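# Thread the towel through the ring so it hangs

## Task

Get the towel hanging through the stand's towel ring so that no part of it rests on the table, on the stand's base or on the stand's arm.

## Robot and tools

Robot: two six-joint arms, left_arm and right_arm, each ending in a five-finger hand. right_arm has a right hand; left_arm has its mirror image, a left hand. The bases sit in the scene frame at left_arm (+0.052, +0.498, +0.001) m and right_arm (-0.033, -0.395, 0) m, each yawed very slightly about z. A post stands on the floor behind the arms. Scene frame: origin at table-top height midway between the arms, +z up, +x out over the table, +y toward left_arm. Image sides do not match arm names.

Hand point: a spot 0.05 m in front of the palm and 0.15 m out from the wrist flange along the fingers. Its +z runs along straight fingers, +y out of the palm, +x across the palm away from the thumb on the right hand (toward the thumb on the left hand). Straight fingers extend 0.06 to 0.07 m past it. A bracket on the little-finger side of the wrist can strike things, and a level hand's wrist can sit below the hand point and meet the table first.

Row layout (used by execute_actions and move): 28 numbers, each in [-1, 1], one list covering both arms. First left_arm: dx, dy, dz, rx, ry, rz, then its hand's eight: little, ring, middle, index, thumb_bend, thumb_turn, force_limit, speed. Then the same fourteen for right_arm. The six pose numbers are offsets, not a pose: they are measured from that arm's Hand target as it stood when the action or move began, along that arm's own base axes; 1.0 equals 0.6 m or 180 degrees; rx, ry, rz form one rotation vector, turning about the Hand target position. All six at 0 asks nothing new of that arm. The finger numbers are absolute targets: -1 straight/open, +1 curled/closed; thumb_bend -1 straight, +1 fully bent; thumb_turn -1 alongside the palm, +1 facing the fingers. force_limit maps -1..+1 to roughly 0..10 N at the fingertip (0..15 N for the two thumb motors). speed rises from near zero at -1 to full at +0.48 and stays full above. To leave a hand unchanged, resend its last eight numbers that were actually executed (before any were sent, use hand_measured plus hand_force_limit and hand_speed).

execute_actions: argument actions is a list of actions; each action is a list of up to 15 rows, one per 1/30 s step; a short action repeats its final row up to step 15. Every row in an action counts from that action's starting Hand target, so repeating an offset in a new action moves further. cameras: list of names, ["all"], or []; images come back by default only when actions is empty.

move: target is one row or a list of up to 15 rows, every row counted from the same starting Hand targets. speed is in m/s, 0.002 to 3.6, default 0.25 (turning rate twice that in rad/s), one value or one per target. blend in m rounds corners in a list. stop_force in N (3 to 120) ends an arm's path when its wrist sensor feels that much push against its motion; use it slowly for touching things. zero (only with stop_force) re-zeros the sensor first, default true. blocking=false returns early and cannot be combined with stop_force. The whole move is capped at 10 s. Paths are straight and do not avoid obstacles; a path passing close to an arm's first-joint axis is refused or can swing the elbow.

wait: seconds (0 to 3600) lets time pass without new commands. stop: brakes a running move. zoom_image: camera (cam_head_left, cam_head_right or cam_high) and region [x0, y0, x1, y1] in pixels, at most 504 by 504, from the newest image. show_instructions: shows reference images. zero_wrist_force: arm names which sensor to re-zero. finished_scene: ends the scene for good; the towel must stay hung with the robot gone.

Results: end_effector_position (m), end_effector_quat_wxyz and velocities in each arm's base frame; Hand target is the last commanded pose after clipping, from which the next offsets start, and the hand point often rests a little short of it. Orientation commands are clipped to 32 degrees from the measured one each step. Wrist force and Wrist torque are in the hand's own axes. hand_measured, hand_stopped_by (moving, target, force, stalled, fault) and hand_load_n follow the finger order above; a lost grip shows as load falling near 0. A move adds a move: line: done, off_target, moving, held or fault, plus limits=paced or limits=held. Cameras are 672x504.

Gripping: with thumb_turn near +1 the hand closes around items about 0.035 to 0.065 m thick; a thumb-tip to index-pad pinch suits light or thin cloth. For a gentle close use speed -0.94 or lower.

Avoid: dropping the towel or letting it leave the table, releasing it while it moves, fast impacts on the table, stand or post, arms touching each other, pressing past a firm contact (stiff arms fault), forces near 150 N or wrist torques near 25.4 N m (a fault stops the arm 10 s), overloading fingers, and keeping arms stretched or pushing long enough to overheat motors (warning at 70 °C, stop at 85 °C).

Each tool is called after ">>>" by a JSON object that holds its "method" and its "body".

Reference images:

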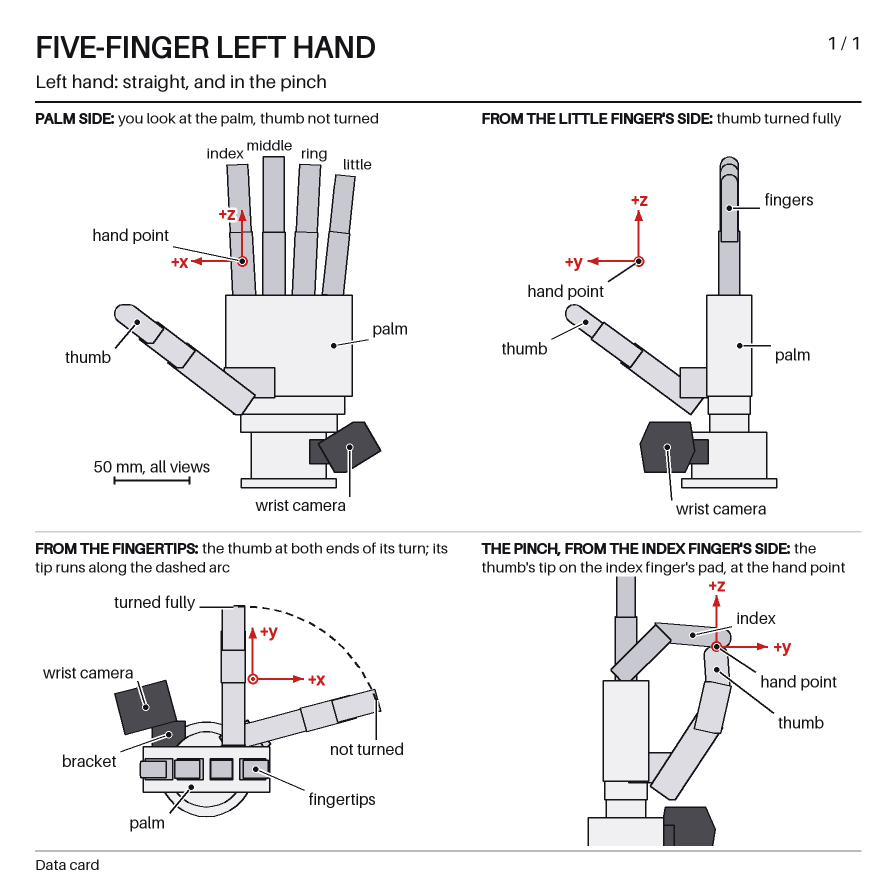

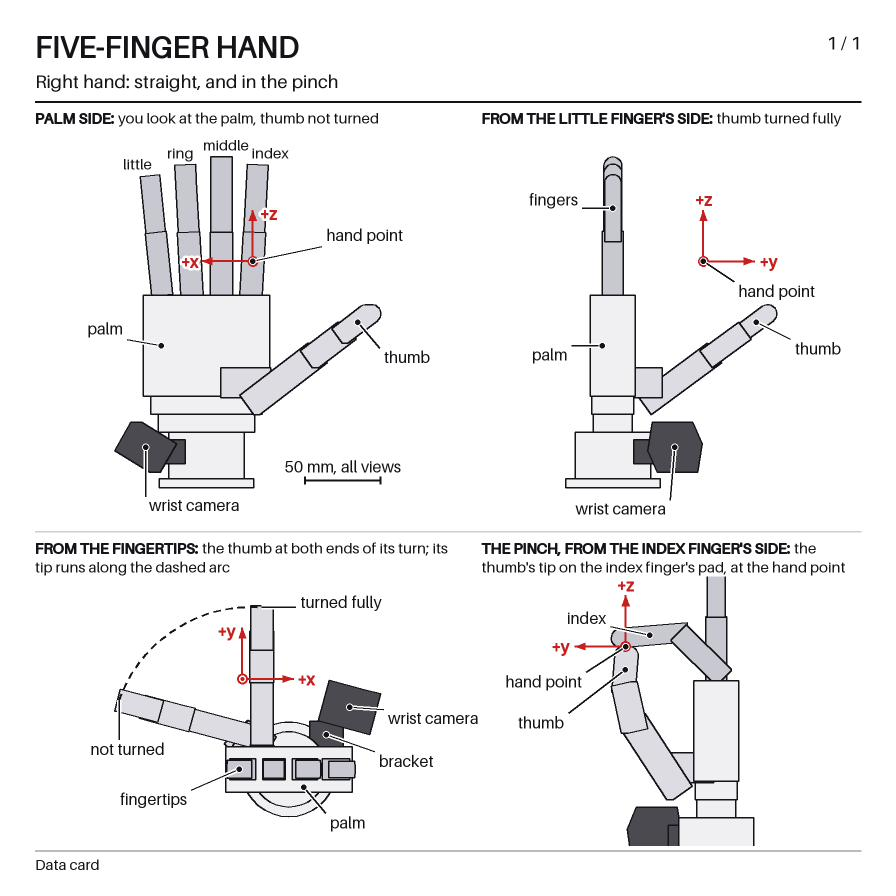

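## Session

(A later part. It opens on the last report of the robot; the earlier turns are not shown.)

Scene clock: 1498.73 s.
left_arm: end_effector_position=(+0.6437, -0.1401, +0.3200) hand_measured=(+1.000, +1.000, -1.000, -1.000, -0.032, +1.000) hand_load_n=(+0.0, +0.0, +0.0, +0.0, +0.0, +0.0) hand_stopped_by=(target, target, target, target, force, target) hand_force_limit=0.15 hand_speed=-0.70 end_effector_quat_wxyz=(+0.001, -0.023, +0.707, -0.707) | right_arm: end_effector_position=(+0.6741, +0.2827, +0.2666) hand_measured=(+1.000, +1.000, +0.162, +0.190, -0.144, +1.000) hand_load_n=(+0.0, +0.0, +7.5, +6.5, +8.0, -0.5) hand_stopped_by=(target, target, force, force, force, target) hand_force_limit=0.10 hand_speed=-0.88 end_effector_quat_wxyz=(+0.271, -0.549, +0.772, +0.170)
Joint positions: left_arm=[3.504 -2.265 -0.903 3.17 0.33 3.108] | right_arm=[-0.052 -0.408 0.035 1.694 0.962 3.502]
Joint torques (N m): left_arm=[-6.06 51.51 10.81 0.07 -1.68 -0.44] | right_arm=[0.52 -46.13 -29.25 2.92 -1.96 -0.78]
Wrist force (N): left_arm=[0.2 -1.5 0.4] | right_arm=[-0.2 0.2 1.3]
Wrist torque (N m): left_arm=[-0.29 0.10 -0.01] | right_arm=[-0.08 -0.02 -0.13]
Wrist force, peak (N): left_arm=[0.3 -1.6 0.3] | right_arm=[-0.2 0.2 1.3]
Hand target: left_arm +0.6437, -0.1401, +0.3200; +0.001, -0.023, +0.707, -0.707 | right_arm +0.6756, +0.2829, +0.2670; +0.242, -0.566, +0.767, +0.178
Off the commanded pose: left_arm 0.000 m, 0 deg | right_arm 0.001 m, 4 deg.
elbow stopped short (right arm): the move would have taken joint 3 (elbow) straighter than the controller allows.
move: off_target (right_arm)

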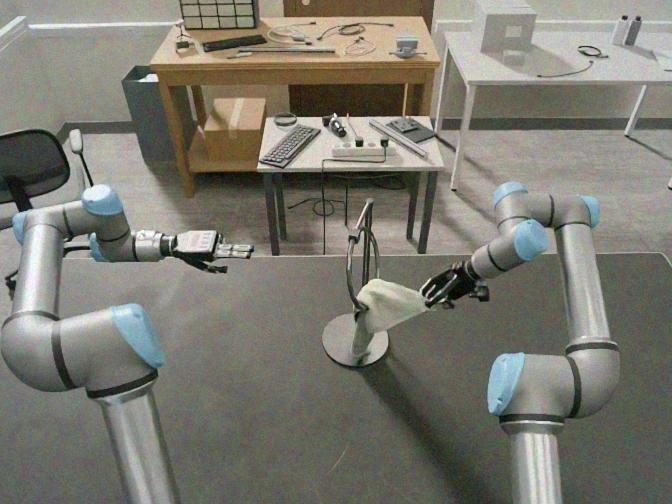

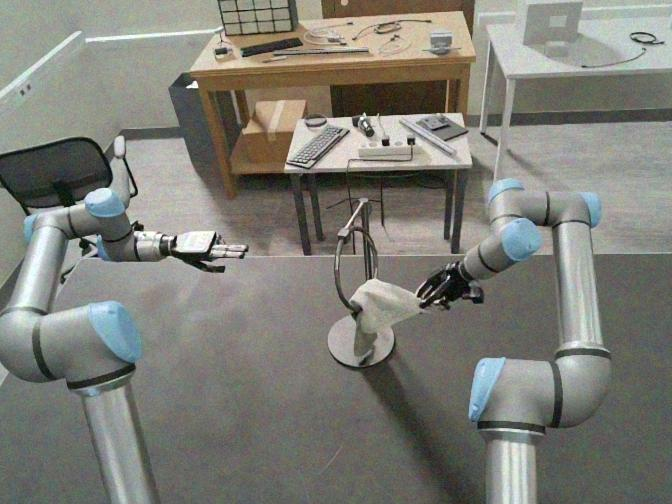

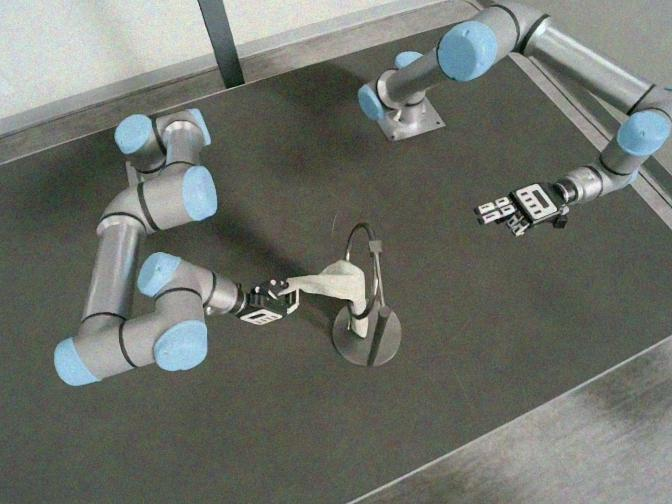

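>>> {"method": "move", "body": {"target": [[0,0,0,0,0,0,1,1,-1,-1,0,1,0.15,-0.7,0.0052,0.0167,-0.0667,0,0,0,1,1,0.32,0.32,0.2,1,0.1,-0.88],[0,0,0,0,0,0,1,1,-1,-1,0,1,0.15,-0.7,0.0052,0.0167,-0.1617,0,0,0,1,1,0.32,0.32,0.2,1,0.1,-0.88]], "speed": 0.05, "blend": [0.01,0], "cameras": ["all"]}}

>>> {"method": "zoom_image", "body": {"camera": "cam_head_left", "region": [300, 200, 480, 380]}}

>>> {"method": "zoom_image", "body": {"camera": "cam_head_right", "region": [300, 200, 480, 380]}}

>>> {"method": "zoom_image", "body": {"camera": "cam_high", "region": [230, 210, 430, 360]}}

Scene clock: 1513.33 s.
left_arm: end_effector_position=(+0.6437, -0.1401, +0.3200) hand_measured=(+1.000, +1.000, -1.000, -1.000, -0.032, +1.000) hand_load_n=(+0.0, +0.0, +0.0, +0.0, +0.0, +0.0) hand_stopped_by=(target, target, target, target, force, target) hand_force_limit=0.15 hand_speed=-0.70 end_effector_quat_wxyz=(+0.001, -0.023, +0.707, -0.707) | right_arm: end_effector_position=(+0.6787, +0.2930, +0.1702) hand_measured=(+1.000, +1.000, +0.162, +0.190, -0.144, +1.000) hand_load_n=(+0.0, +0.0, +7.5, +6.5, +8.0, -0.5) hand_stopped_by=(target, target, force, force, force, target) hand_force_limit=0.10 hand_speed=-0.88 end_effector_quat_wxyz=(+0.242, -0.566, +0.767, +0.178)
Joint positions: left_arm=[3.504 -2.265 -0.903 3.17 0.33 3.108] | right_arm=[-0.028 -0.401 0.28 1.505 0.986 3.469]
Joint torques (N m): left_arm=[-6.98 51.2 11.23 0.13 -1.63 -0.41] | right_arm=[-8.83 -45.52 -29.09 5 -1.87 0.21]
Wrist force (N): left_arm=[0.2 -1.1 0.3] | right_arm=[-0.7 0.5 0.4]
Wrist torque (N m): left_arm=[-0.22 0.10 -0.02] | right_arm=[-0.01 0.02 -0.10]
Wrist force, peak (N): left_arm=[0.3 -1.5 0.3] | right_arm=[-0.5 0.4 1.5]
Hand target: left_arm +0.6437, -0.1401, +0.3200; +0.001, -0.023, +0.707, -0.707 | right_arm +0.6787, +0.2929, +0.1700; +0.242, -0.566, +0.767, +0.178
Off the commanded pose: left_arm 0.000 m, 0 deg | right_arm 0.000 m, 0 deg.
elbow stopped short (right arm): the move would have taken joint 3 (elbow) straighter than the controller allows.
move: done

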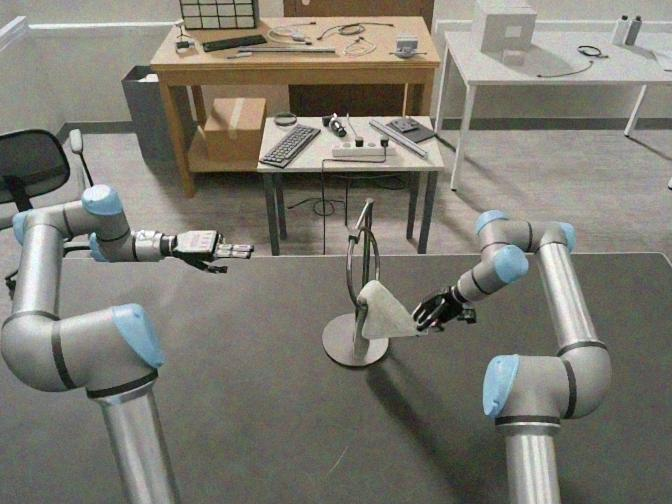

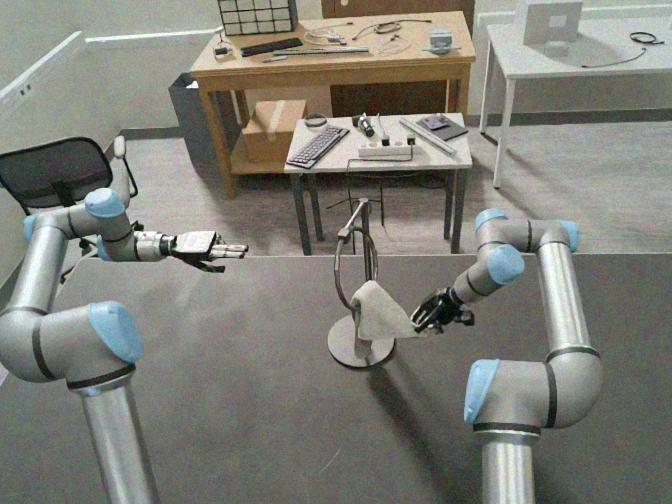

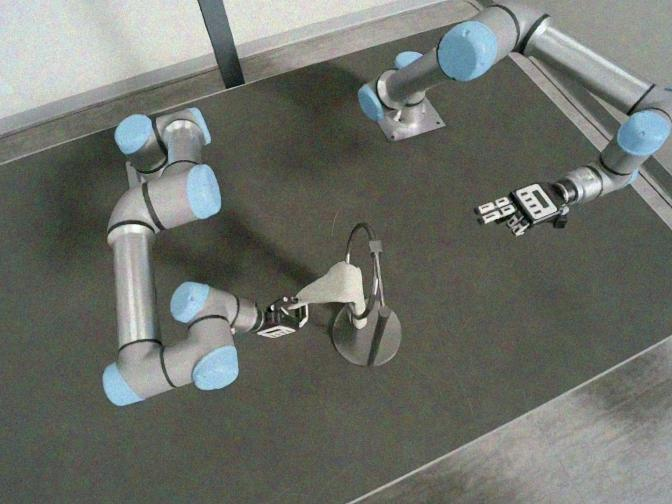

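Scaled by 2.800 from the camera's image (finer frame: 960x720).

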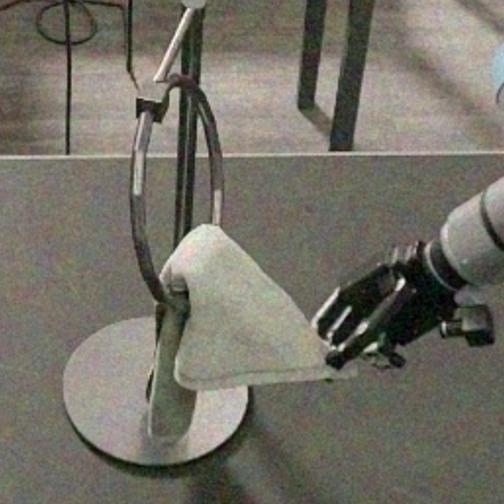

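Scaled by 2.800 from the camera's image (finer frame: 960x720).

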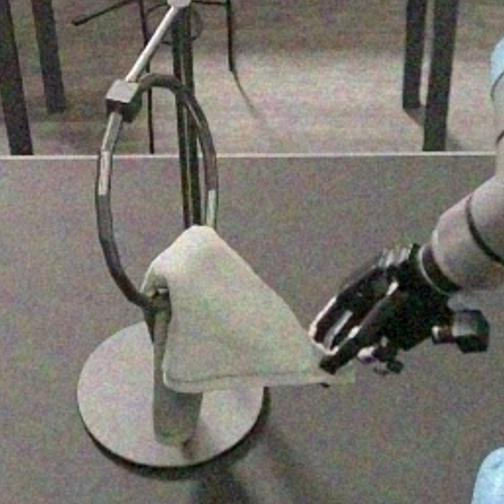

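Scaled by 2.520 from the camera's image (finer frame: 960x720).

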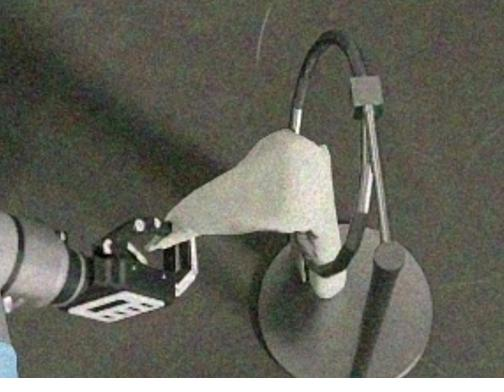

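>>> {"method": "zoom_image", "body": {"camera": "cam_head_left", "region": [320, 280, 400, 370]}}

>>> {"method": "zoom_image", "body": {"camera": "cam_head_right", "region": [325, 280, 405, 370]}}

>>> {"method": "zoom_image", "body": {"camera": "cam_high", "region": [290, 240, 400, 350]}}

Scaled by 5.600 from the camera's image (finer frame: 960x720).

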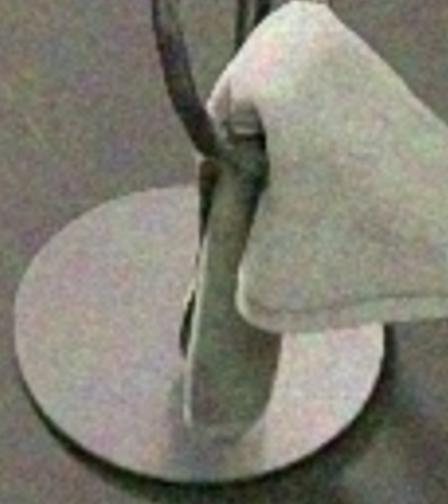

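Scaled by 5.600 from the camera's image (finer frame: 960x720).

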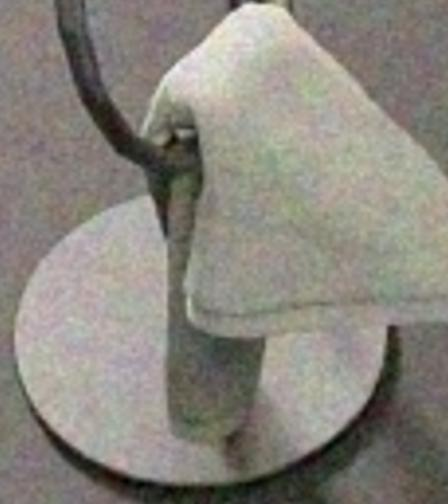

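Scaled by 4.582 from the camera's image (finer frame: 960x720).

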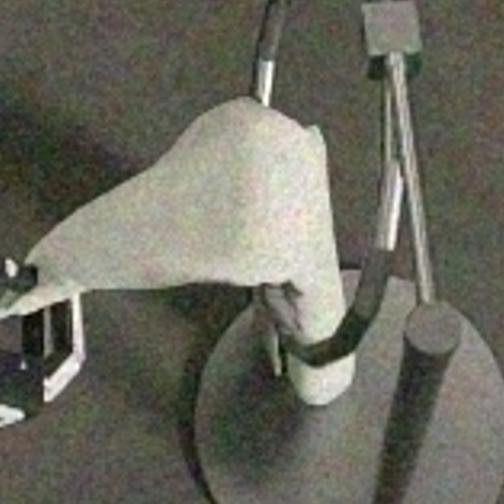

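>>> {"method": "move", "body": {"target": [[0,0,0,0,0,0,1,1,-1,-1,0,1,0.15,-0.7,-0.0198,-0.0637,0,0,0,0,1,1,0.32,0.32,0.2,1,0.1,-0.88]], "speed": 0.05, "cameras": ["all"]}}

>>> {"method": "zoom_image", "body": {"camera": "cam_head_left", "region": [310, 210, 450, 370]}}

>>> {"method": "zoom_image", "body": {"camera": "cam_head_right", "region": [310, 210, 450, 370]}}

>>> {"method": "zoom_image", "body": {"camera": "cam_high", "region": [290, 240, 400, 350]}}

Scene clock: 1531.23 s.
left_arm: end_effector_position=(+0.6437, -0.1401, +0.3200) hand_measured=(+1.000, +1.000, -1.000, -1.000, -0.032, +1.000) hand_load_n=(+0.0, +0.0, +0.0, +0.0, +0.5, +0.0) hand_stopped_by=(target, target, target, target, force, target) hand_force_limit=0.15 hand_speed=-0.70 end_effector_quat_wxyz=(+0.001, -0.023, +0.707, -0.707) | right_arm: end_effector_position=(+0.6669, +0.2547, +0.1701) hand_measured=(+1.000, +1.000, +0.162, +0.190, -0.144, +1.000) hand_load_n=(+0.0, +0.0, +7.5, +6.5, +8.0, -0.5) hand_stopped_by=(target, target, force, force, force, target) hand_force_limit=0.10 hand_speed=-0.88 end_effector_quat_wxyz=(+0.243, -0.566, +0.767, +0.178)
Joint positions: left_arm=[3.504 -2.265 -0.903 3.17 0.33 3.108] | right_arm=[-0.086 -0.507 0.497 1.431 0.976 3.401]
Joint torques (N m): left_arm=[-6.43 50.58 10.92 0.08 -1.31 -0.29] | right_arm=[8.57 -43.38 -29.09 4.88 -0.91 1.57]
Wrist force (N): left_arm=[0.1 -1.2 0.4] | right_arm=[-0.9 0.7 0.2]
Wrist torque (N m): left_arm=[-0.25 0.12 -0.03] | right_arm=[0.03 0.13 -0.12]
Wrist force, peak (N): left_arm=[0.4 -1.6 0.3] | right_arm=[-1.5 0.4 0.6]
Hand target: left_arm +0.6437, -0.1401, +0.3200; +0.001, -0.023, +0.707, -0.707 | right_arm +0.6668, +0.2547, +0.1700; +0.242, -0.566, +0.767, +0.178
Off the commanded pose: left_arm 0.000 m, 0 deg | right_arm 0.000 m, 0 deg.
move: done

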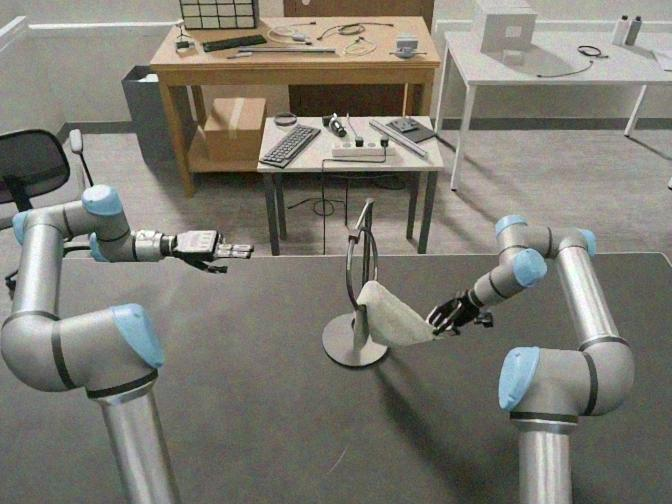

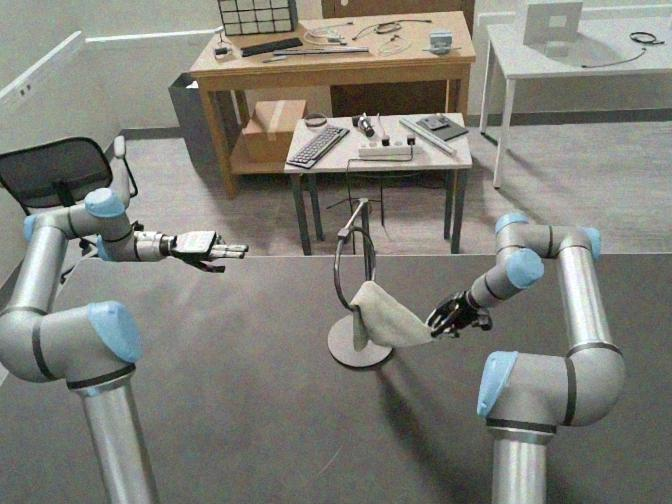

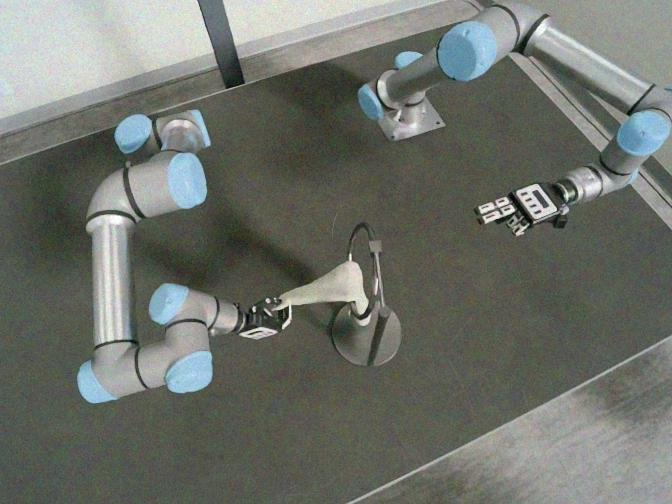

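Scaled by 3.150 from the camera's image (finer frame: 960x720).

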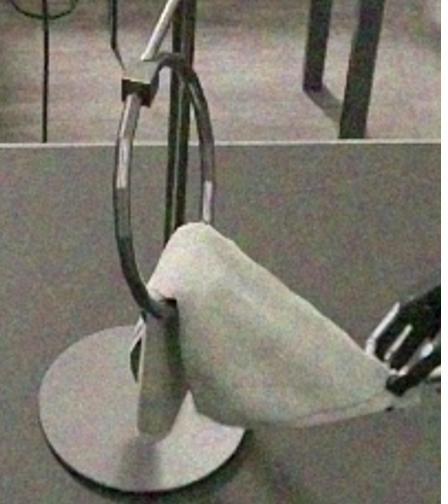

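Scaled by 3.150 from the camera's image (finer frame: 960x720).

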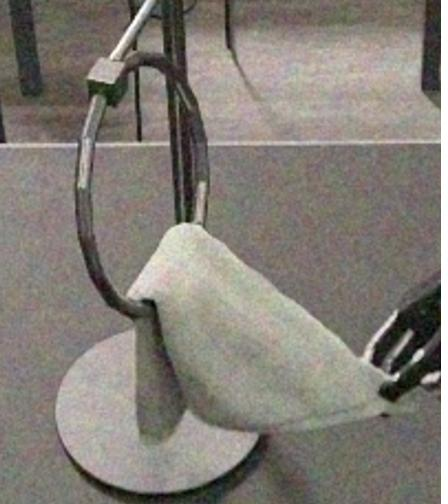

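Scaled by 4.582 from the camera's image (finer frame: 960x720).

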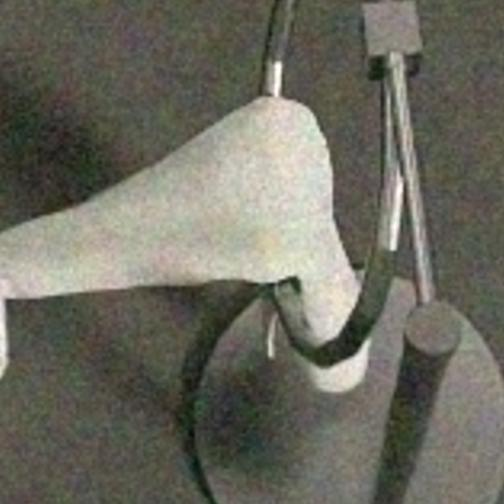

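>>> {"method": "move", "body": {"target": [[0,0,0,0,0,0,1,1,-1,-1,0,1,0.15,-0.7,0.0173,0.0557,-0.0833,-0.0531,0.0164,0,1,1,0.32,0.32,0.2,1,0.1,-0.88],[0,0,0,0,0,0,1,1,-1,-1,0,1,0.15,-0.7,0.04,0.129,-0.15,-0.1062,0.0329,0,1,1,0.32,0.32,0.2,1,0.1,-0.88]], "speed": 0.05, "blend": [0.01,0], "cameras": ["all"]}}

>>> {"method": "zoom_image", "body": {"camera": "cam_head_left", "region": [310, 210, 450, 370]}}

>>> {"method": "zoom_image", "body": {"camera": "cam_head_right", "region": [310, 210, 450, 370]}}

>>> {"method": "zoom_image", "body": {"camera": "cam_high", "region": [290, 240, 400, 350]}}

Scene clock: 1553.90 s.
left_arm: end_effector_position=(+0.6437, -0.1401, +0.3200) hand_measured=(+1.000, +1.000, -1.000, -1.000, -0.032, +1.000) hand_load_n=(+0.0, +0.0, +0.0, -0.5, +0.0, +0.0) hand_stopped_by=(target, target, target, target, force, target) hand_force_limit=0.15 hand_speed=-0.70 end_effector_quat_wxyz=(+0.001, -0.023, +0.707, -0.707) | right_arm: end_effector_position=(+0.6894, +0.3318, +0.0796) hand_measured=(+1.000, +1.000, +0.162, +0.190, -0.144, +1.000) hand_load_n=(+0.0, +0.0, +7.0, +6.5, +8.0, -0.5) hand_stopped_by=(target, target, force, force, force, target) hand_force_limit=0.10 hand_speed=-0.88 end_effector_quat_wxyz=(+0.172, -0.564, +0.805, +0.058) end_effector_velocity=(-0.001, -0.001, +0.001) end_effector_angular_velocity=(+0.003, +0.005, +0.002)
Joint positions: left_arm=[3.504 -2.265 -0.903 3.17 0.33 3.108] | right_arm=[0.112 -0.228 0.035 1.51 1.307 3.636]
Joint velocities: left_arm=[within noise] | right_arm=[-0.002 0 0 0.005 -0.005 -0.003]
Joint torques (N m): left_arm=[-5.37 50.29 11.51 0.03 -1.23 -0.17] | right_arm=[-11.15 -62.53 -30.49 4.85 -1.7 -1.09]
Wrist force (N): left_arm=[0.3 -1.2 0.4] | right_arm=[-0.7 0.7 0.5]
Wrist torque (N m): left_arm=[-0.25 0.09 -0.02] | right_arm=[0.01 0.05 0.06]
Wrist force, peak (N): left_arm=[0.4 -1.6 0.5] | right_arm=[-1.5 0.6 0.6]
Hand target: left_arm +0.6437, -0.1401, +0.3200; +0.001, -0.023, +0.707, -0.707 | right_arm +0.6908, +0.3321, +0.0800; +0.105, -0.589, +0.798, +0.077
Off the commanded pose: left_arm 0.000 m, 0 deg | right_arm 0.001 m, 8 deg.
elbow stopped short (right arm): the move would have taken joint 3 (elbow) straighter than the controller allows.
move: off_target (right_arm)

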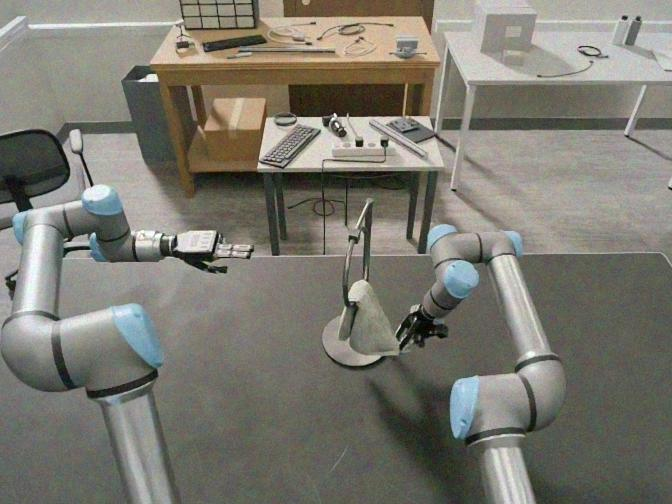

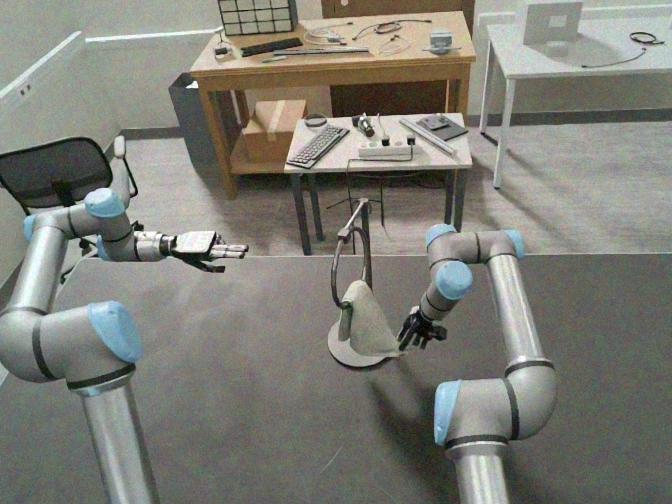

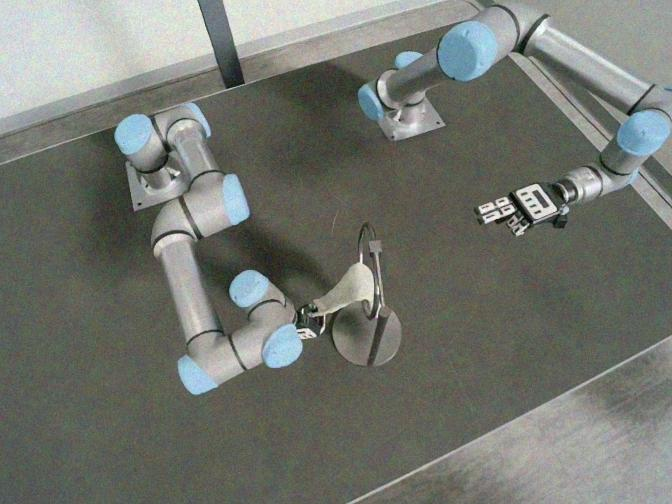

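Scaled by 3.150 from the camera's image (finer frame: 960x720).

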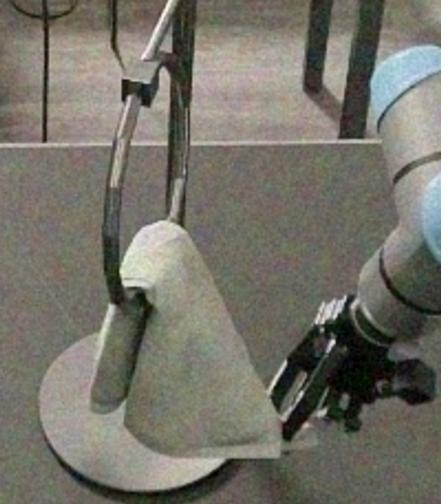

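Scaled by 3.150 from the camera's image (finer frame: 960x720).

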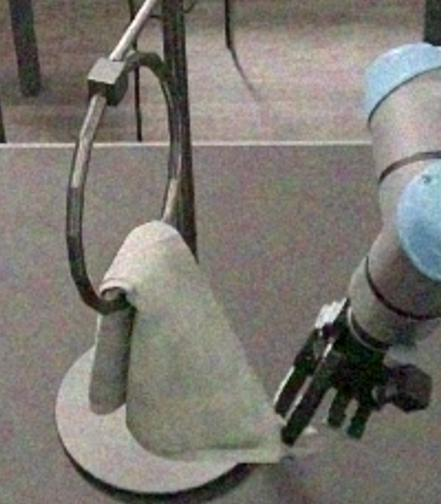

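Scaled by 4.582 from the camera's image (finer frame: 960x720).

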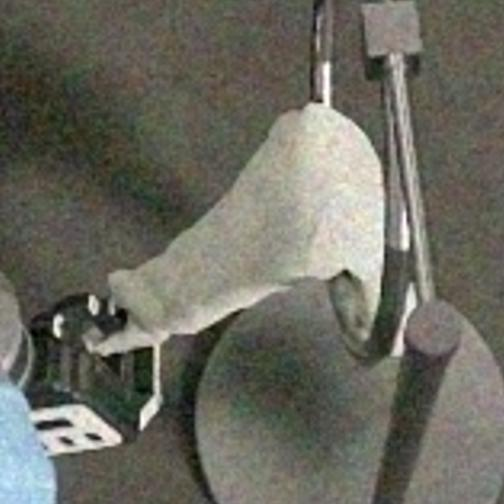

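>>> {"method": "move", "body": {"target": [[0,0,0,0,0,0,1,1,-1,-1,0,1,0.15,-0.7,0.0,0.0,0.0833,0.106,-0.033,0,1,1,0.32,0.32,0.2,1,0.1,-0.88],[0,0,0,0,0,0,1,1,-1,-1,0,1,0.15,-0.7,0.0247,0.0796,0.1333,0.106,-0.033,0,1,1,0.32,0.32,0.2,1,0.1,-0.88]], "speed": 0.05, "blend": [0.01,0], "cameras": ["all"]}}

>>> {"method": "zoom_image", "body": {"camera": "cam_head_left", "region": [310, 210, 450, 370]}}

>>> {"method": "zoom_image", "body": {"camera": "cam_head_right", "region": [310, 210, 450, 370]}}

>>> {"method": "zoom_image", "body": {"camera": "cam_high", "region": [290, 240, 400, 350]}}

Scene clock: 1585.90 s.
left_arm: end_effector_position=(+0.6437, -0.1401, +0.3200) hand_measured=(+1.000, +1.000, -1.000, -1.000, -0.032, +1.000) hand_load_n=(+0.0, +0.0, +0.0, +0.0, +0.5, +0.0) hand_stopped_by=(target, target, target, target, force, target) hand_force_limit=0.15 hand_speed=-0.70 end_effector_quat_wxyz=(+0.001, -0.023, +0.707, -0.707) | right_arm: end_effector_position=(+0.7043, +0.3796, +0.1598) hand_measured=(+1.000, +1.000, +0.162, +0.190, -0.144, +1.000) hand_load_n=(+0.0, +0.0, +7.0, +6.5, +8.0, -0.5) hand_stopped_by=(target, target, force, force, force, target) hand_force_limit=0.10 hand_speed=-0.88 end_effector_quat_wxyz=(+0.293, -0.538, +0.774, +0.161)
Joint positions: left_arm=[3.504 -2.265 -0.903 3.17 0.33 3.108] | right_arm=[0.087 -0.283 0.035 1.419 1.003 3.704]
Joint torques (N m): left_arm=[-5.54 50.03 13.3 0.09 -1.14 -0.1] | right_arm=[-9.62 -47.65 -9.21 4.54 -1.16 -1.06]
Wrist force (N): left_arm=[0.3 -1.3 0.3] | right_arm=[0.2 0.7 0.3]
Wrist torque (N m): left_arm=[-0.25 0.09 -0.02] | right_arm=[0.05 -0.05 0.04]
Wrist force, peak (N): left_arm=[0.4 -1.5 0.3] | right_arm=[-0.9 1.2 0.7]
Hand target: left_arm +0.6437, -0.1401, +0.3200; +0.001, -0.023, +0.707, -0.707 | right_arm +0.7056, +0.3799, +0.1600; +0.242, -0.566, +0.767, +0.178
Off the commanded pose: left_arm 0.000 m, 0 deg | right_arm 0.001 m, 7 deg.
elbow stopped short (right arm): the move would have taken joint 3 (elbow) straighter than the controller allows.
move: off_target (right_arm)

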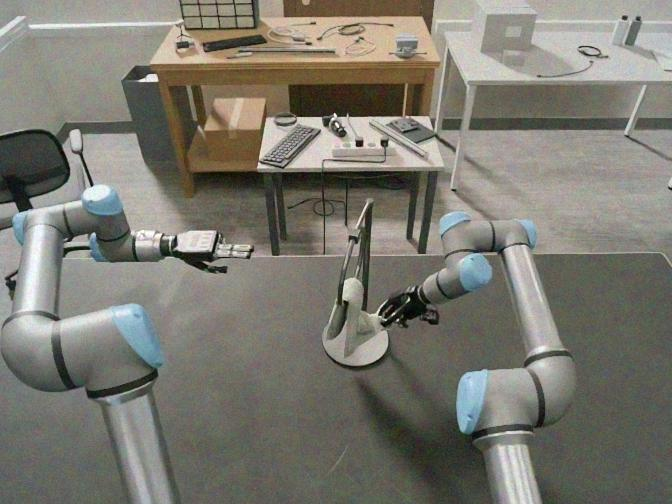

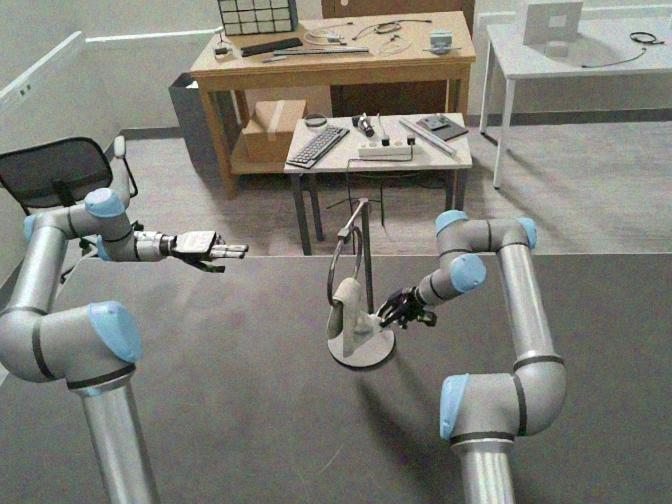

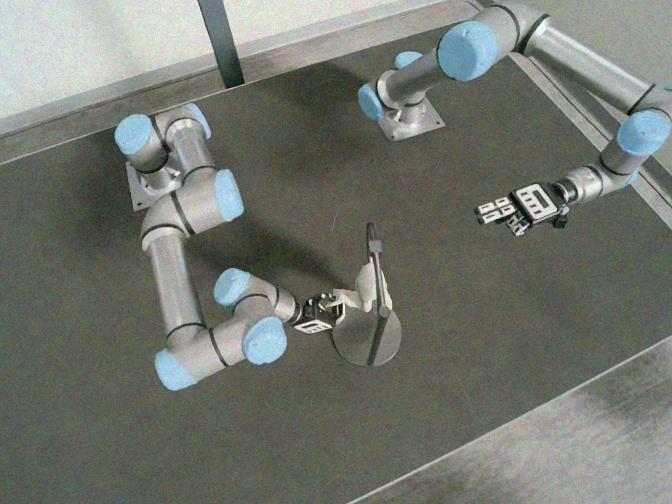

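Scaled by 3.150 from the camera's image (finer frame: 960x720).

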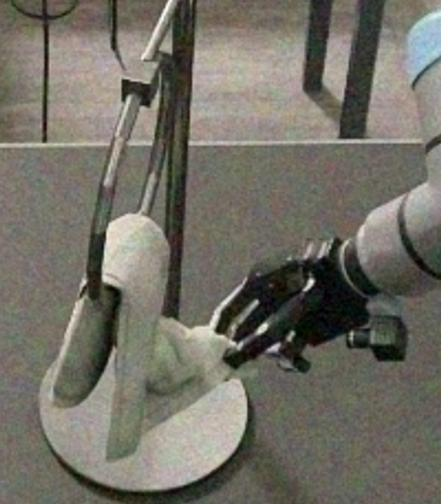

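Scaled by 3.150 from the camera's image (finer frame: 960x720).

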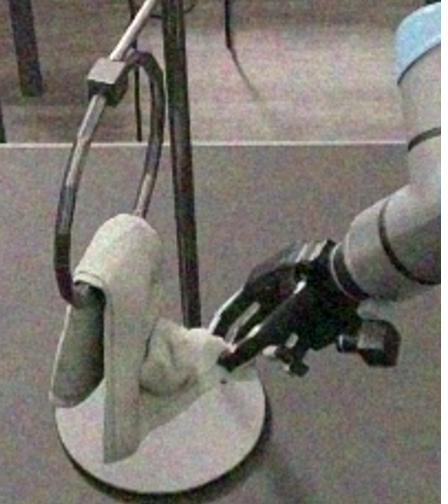

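Scaled by 4.582 from the camera's image (finer frame: 960x720).

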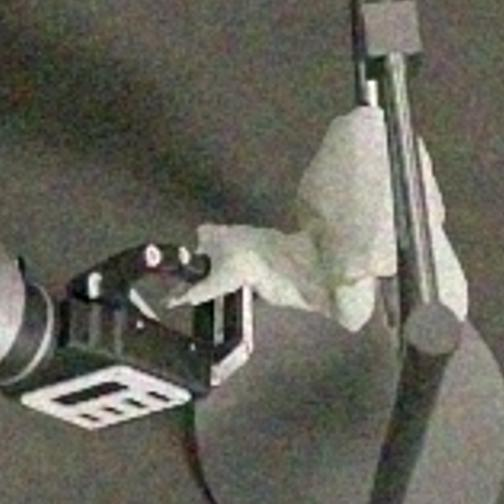

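>>> {"method": "move", "body": {"target": [[0,0,0,0,0,0,1,1,-1,-1,0,1,0.15,-0.7,-0.0128,-0.0414,0.15,0.106,-0.033,0,1,1,0.32,0.32,0.2,1,0.1,-0.88],[0,0,0,0,0,0,1,1,-1,-1,0,1,0.15,-0.7,-0.0128,-0.0414,0.333,0.2123,-0.0658,0,1,1,0.32,0.32,0.2,1,0.1,-0.88]], "speed": 0.07, "blend": [0.01,0], "cameras": ["all"]}}

>>> {"method": "zoom_image", "body": {"camera": "cam_head_left", "region": [310, 210, 450, 370]}}

>>> {"method": "zoom_image", "body": {"camera": "cam_head_right", "region": [310, 210, 450, 370]}}

>>> {"method": "zoom_image", "body": {"camera": "cam_high", "region": [290, 240, 400, 350]}}

Scene clock: 1602.57 s.
left_arm: end_effector_position=(+0.6437, -0.1401, +0.3200) hand_measured=(+1.000, +1.000, -1.000, -1.000, -0.032, +1.000) hand_load_n=(+0.0, +0.0, +0.0, +0.0, +0.0, +0.0) hand_stopped_by=(target, target, target, target, force, target) hand_force_limit=0.15 hand_speed=-0.70 end_effector_quat_wxyz=(+0.001, -0.023, +0.707, -0.707) | right_arm: end_effector_position=(+0.6980, +0.3550, +0.3598) hand_measured=(+1.000, +1.000, +0.162, +0.190, -0.144, +1.000) hand_load_n=(+0.0, +0.0, +7.0, +6.5, +8.0, +0.0) hand_stopped_by=(target, target, force, force, force, target) hand_force_limit=0.10 hand_speed=-0.88 end_effector_quat_wxyz=(+0.491, -0.471, +0.639, +0.360)
Joint positions: left_arm=[3.504 -2.265 -0.903 3.17 0.33 3.108] | right_arm=[-0.051 -0.537 0.324 1.037 0.361 3.919]
Joint torques (N m): left_arm=[-5.15 49.69 12.76 0.09 -1 -0.04] | right_arm=[0 -52.77 -29.64 4.27 0.4 -1.1]
Wrist force (N): left_arm=[0.2 -1.5 0.4] | right_arm=[0.3 -0.2 -0.7]
Wrist torque (N m): left_arm=[-0.30 0.10 -0.01] | right_arm=[-0.08 0.04 -0.11]
Wrist force, peak (N): left_arm=[0.2 -1.5 0.4] | right_arm=[1.1 0.1 -1.1]
Hand target: left_arm +0.6437, -0.1401, +0.3200; +0.001, -0.023, +0.707, -0.707 | right_arm +0.6979, +0.3550, +0.3598; +0.490, -0.471, +0.639, +0.360
Off the commanded pose: left_arm 0.000 m, 0 deg | right_arm 0.000 m, 0 deg.
move: done

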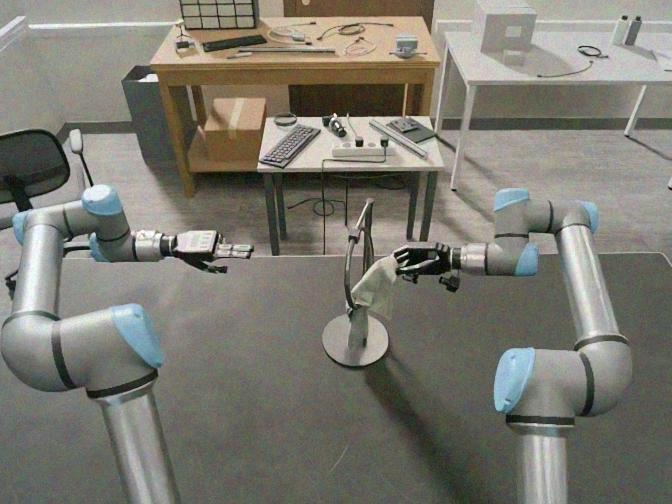

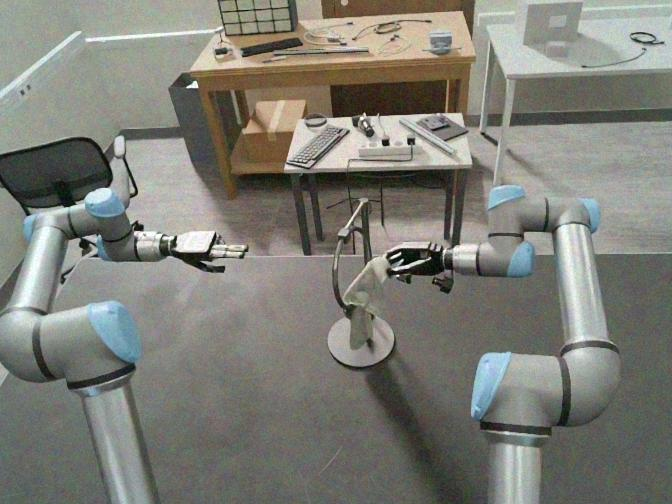

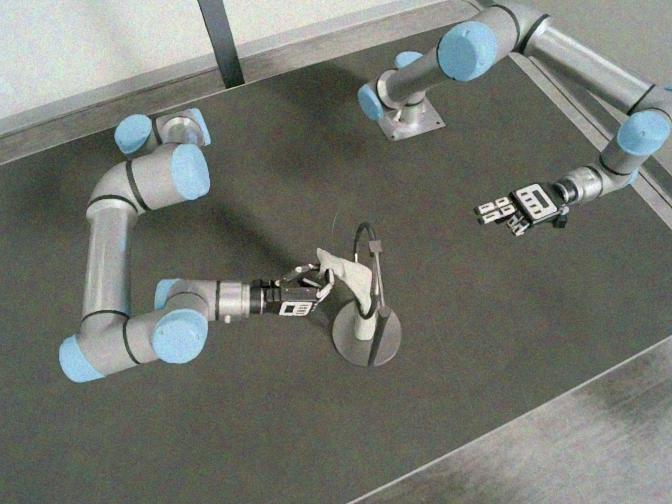

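Scaled by 3.150 from the camera's image (finer frame: 960x720).

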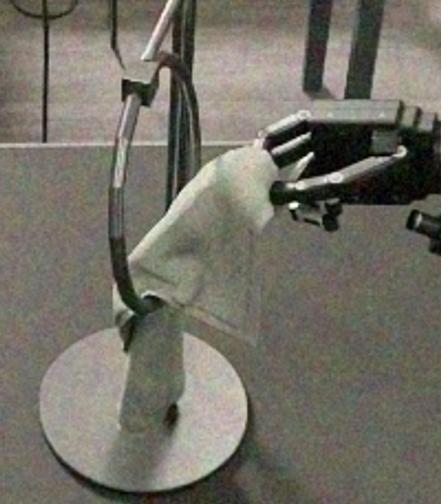

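Scaled by 3.150 from the camera's image (finer frame: 960x720).

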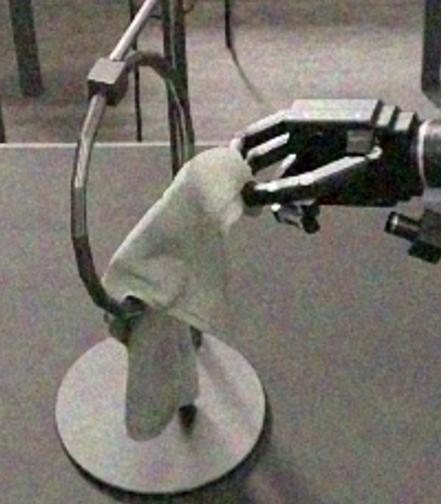

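Scaled by 4.582 from the camera's image (finer frame: 960x720).

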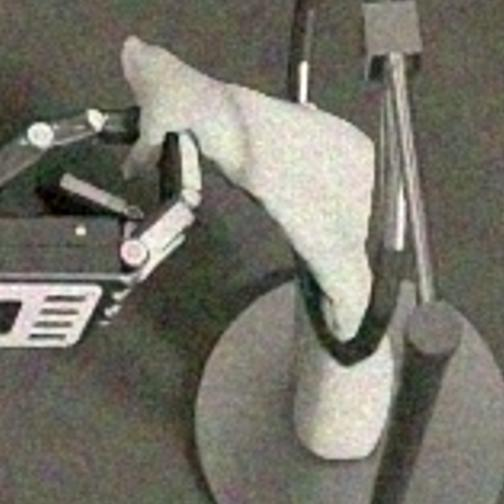

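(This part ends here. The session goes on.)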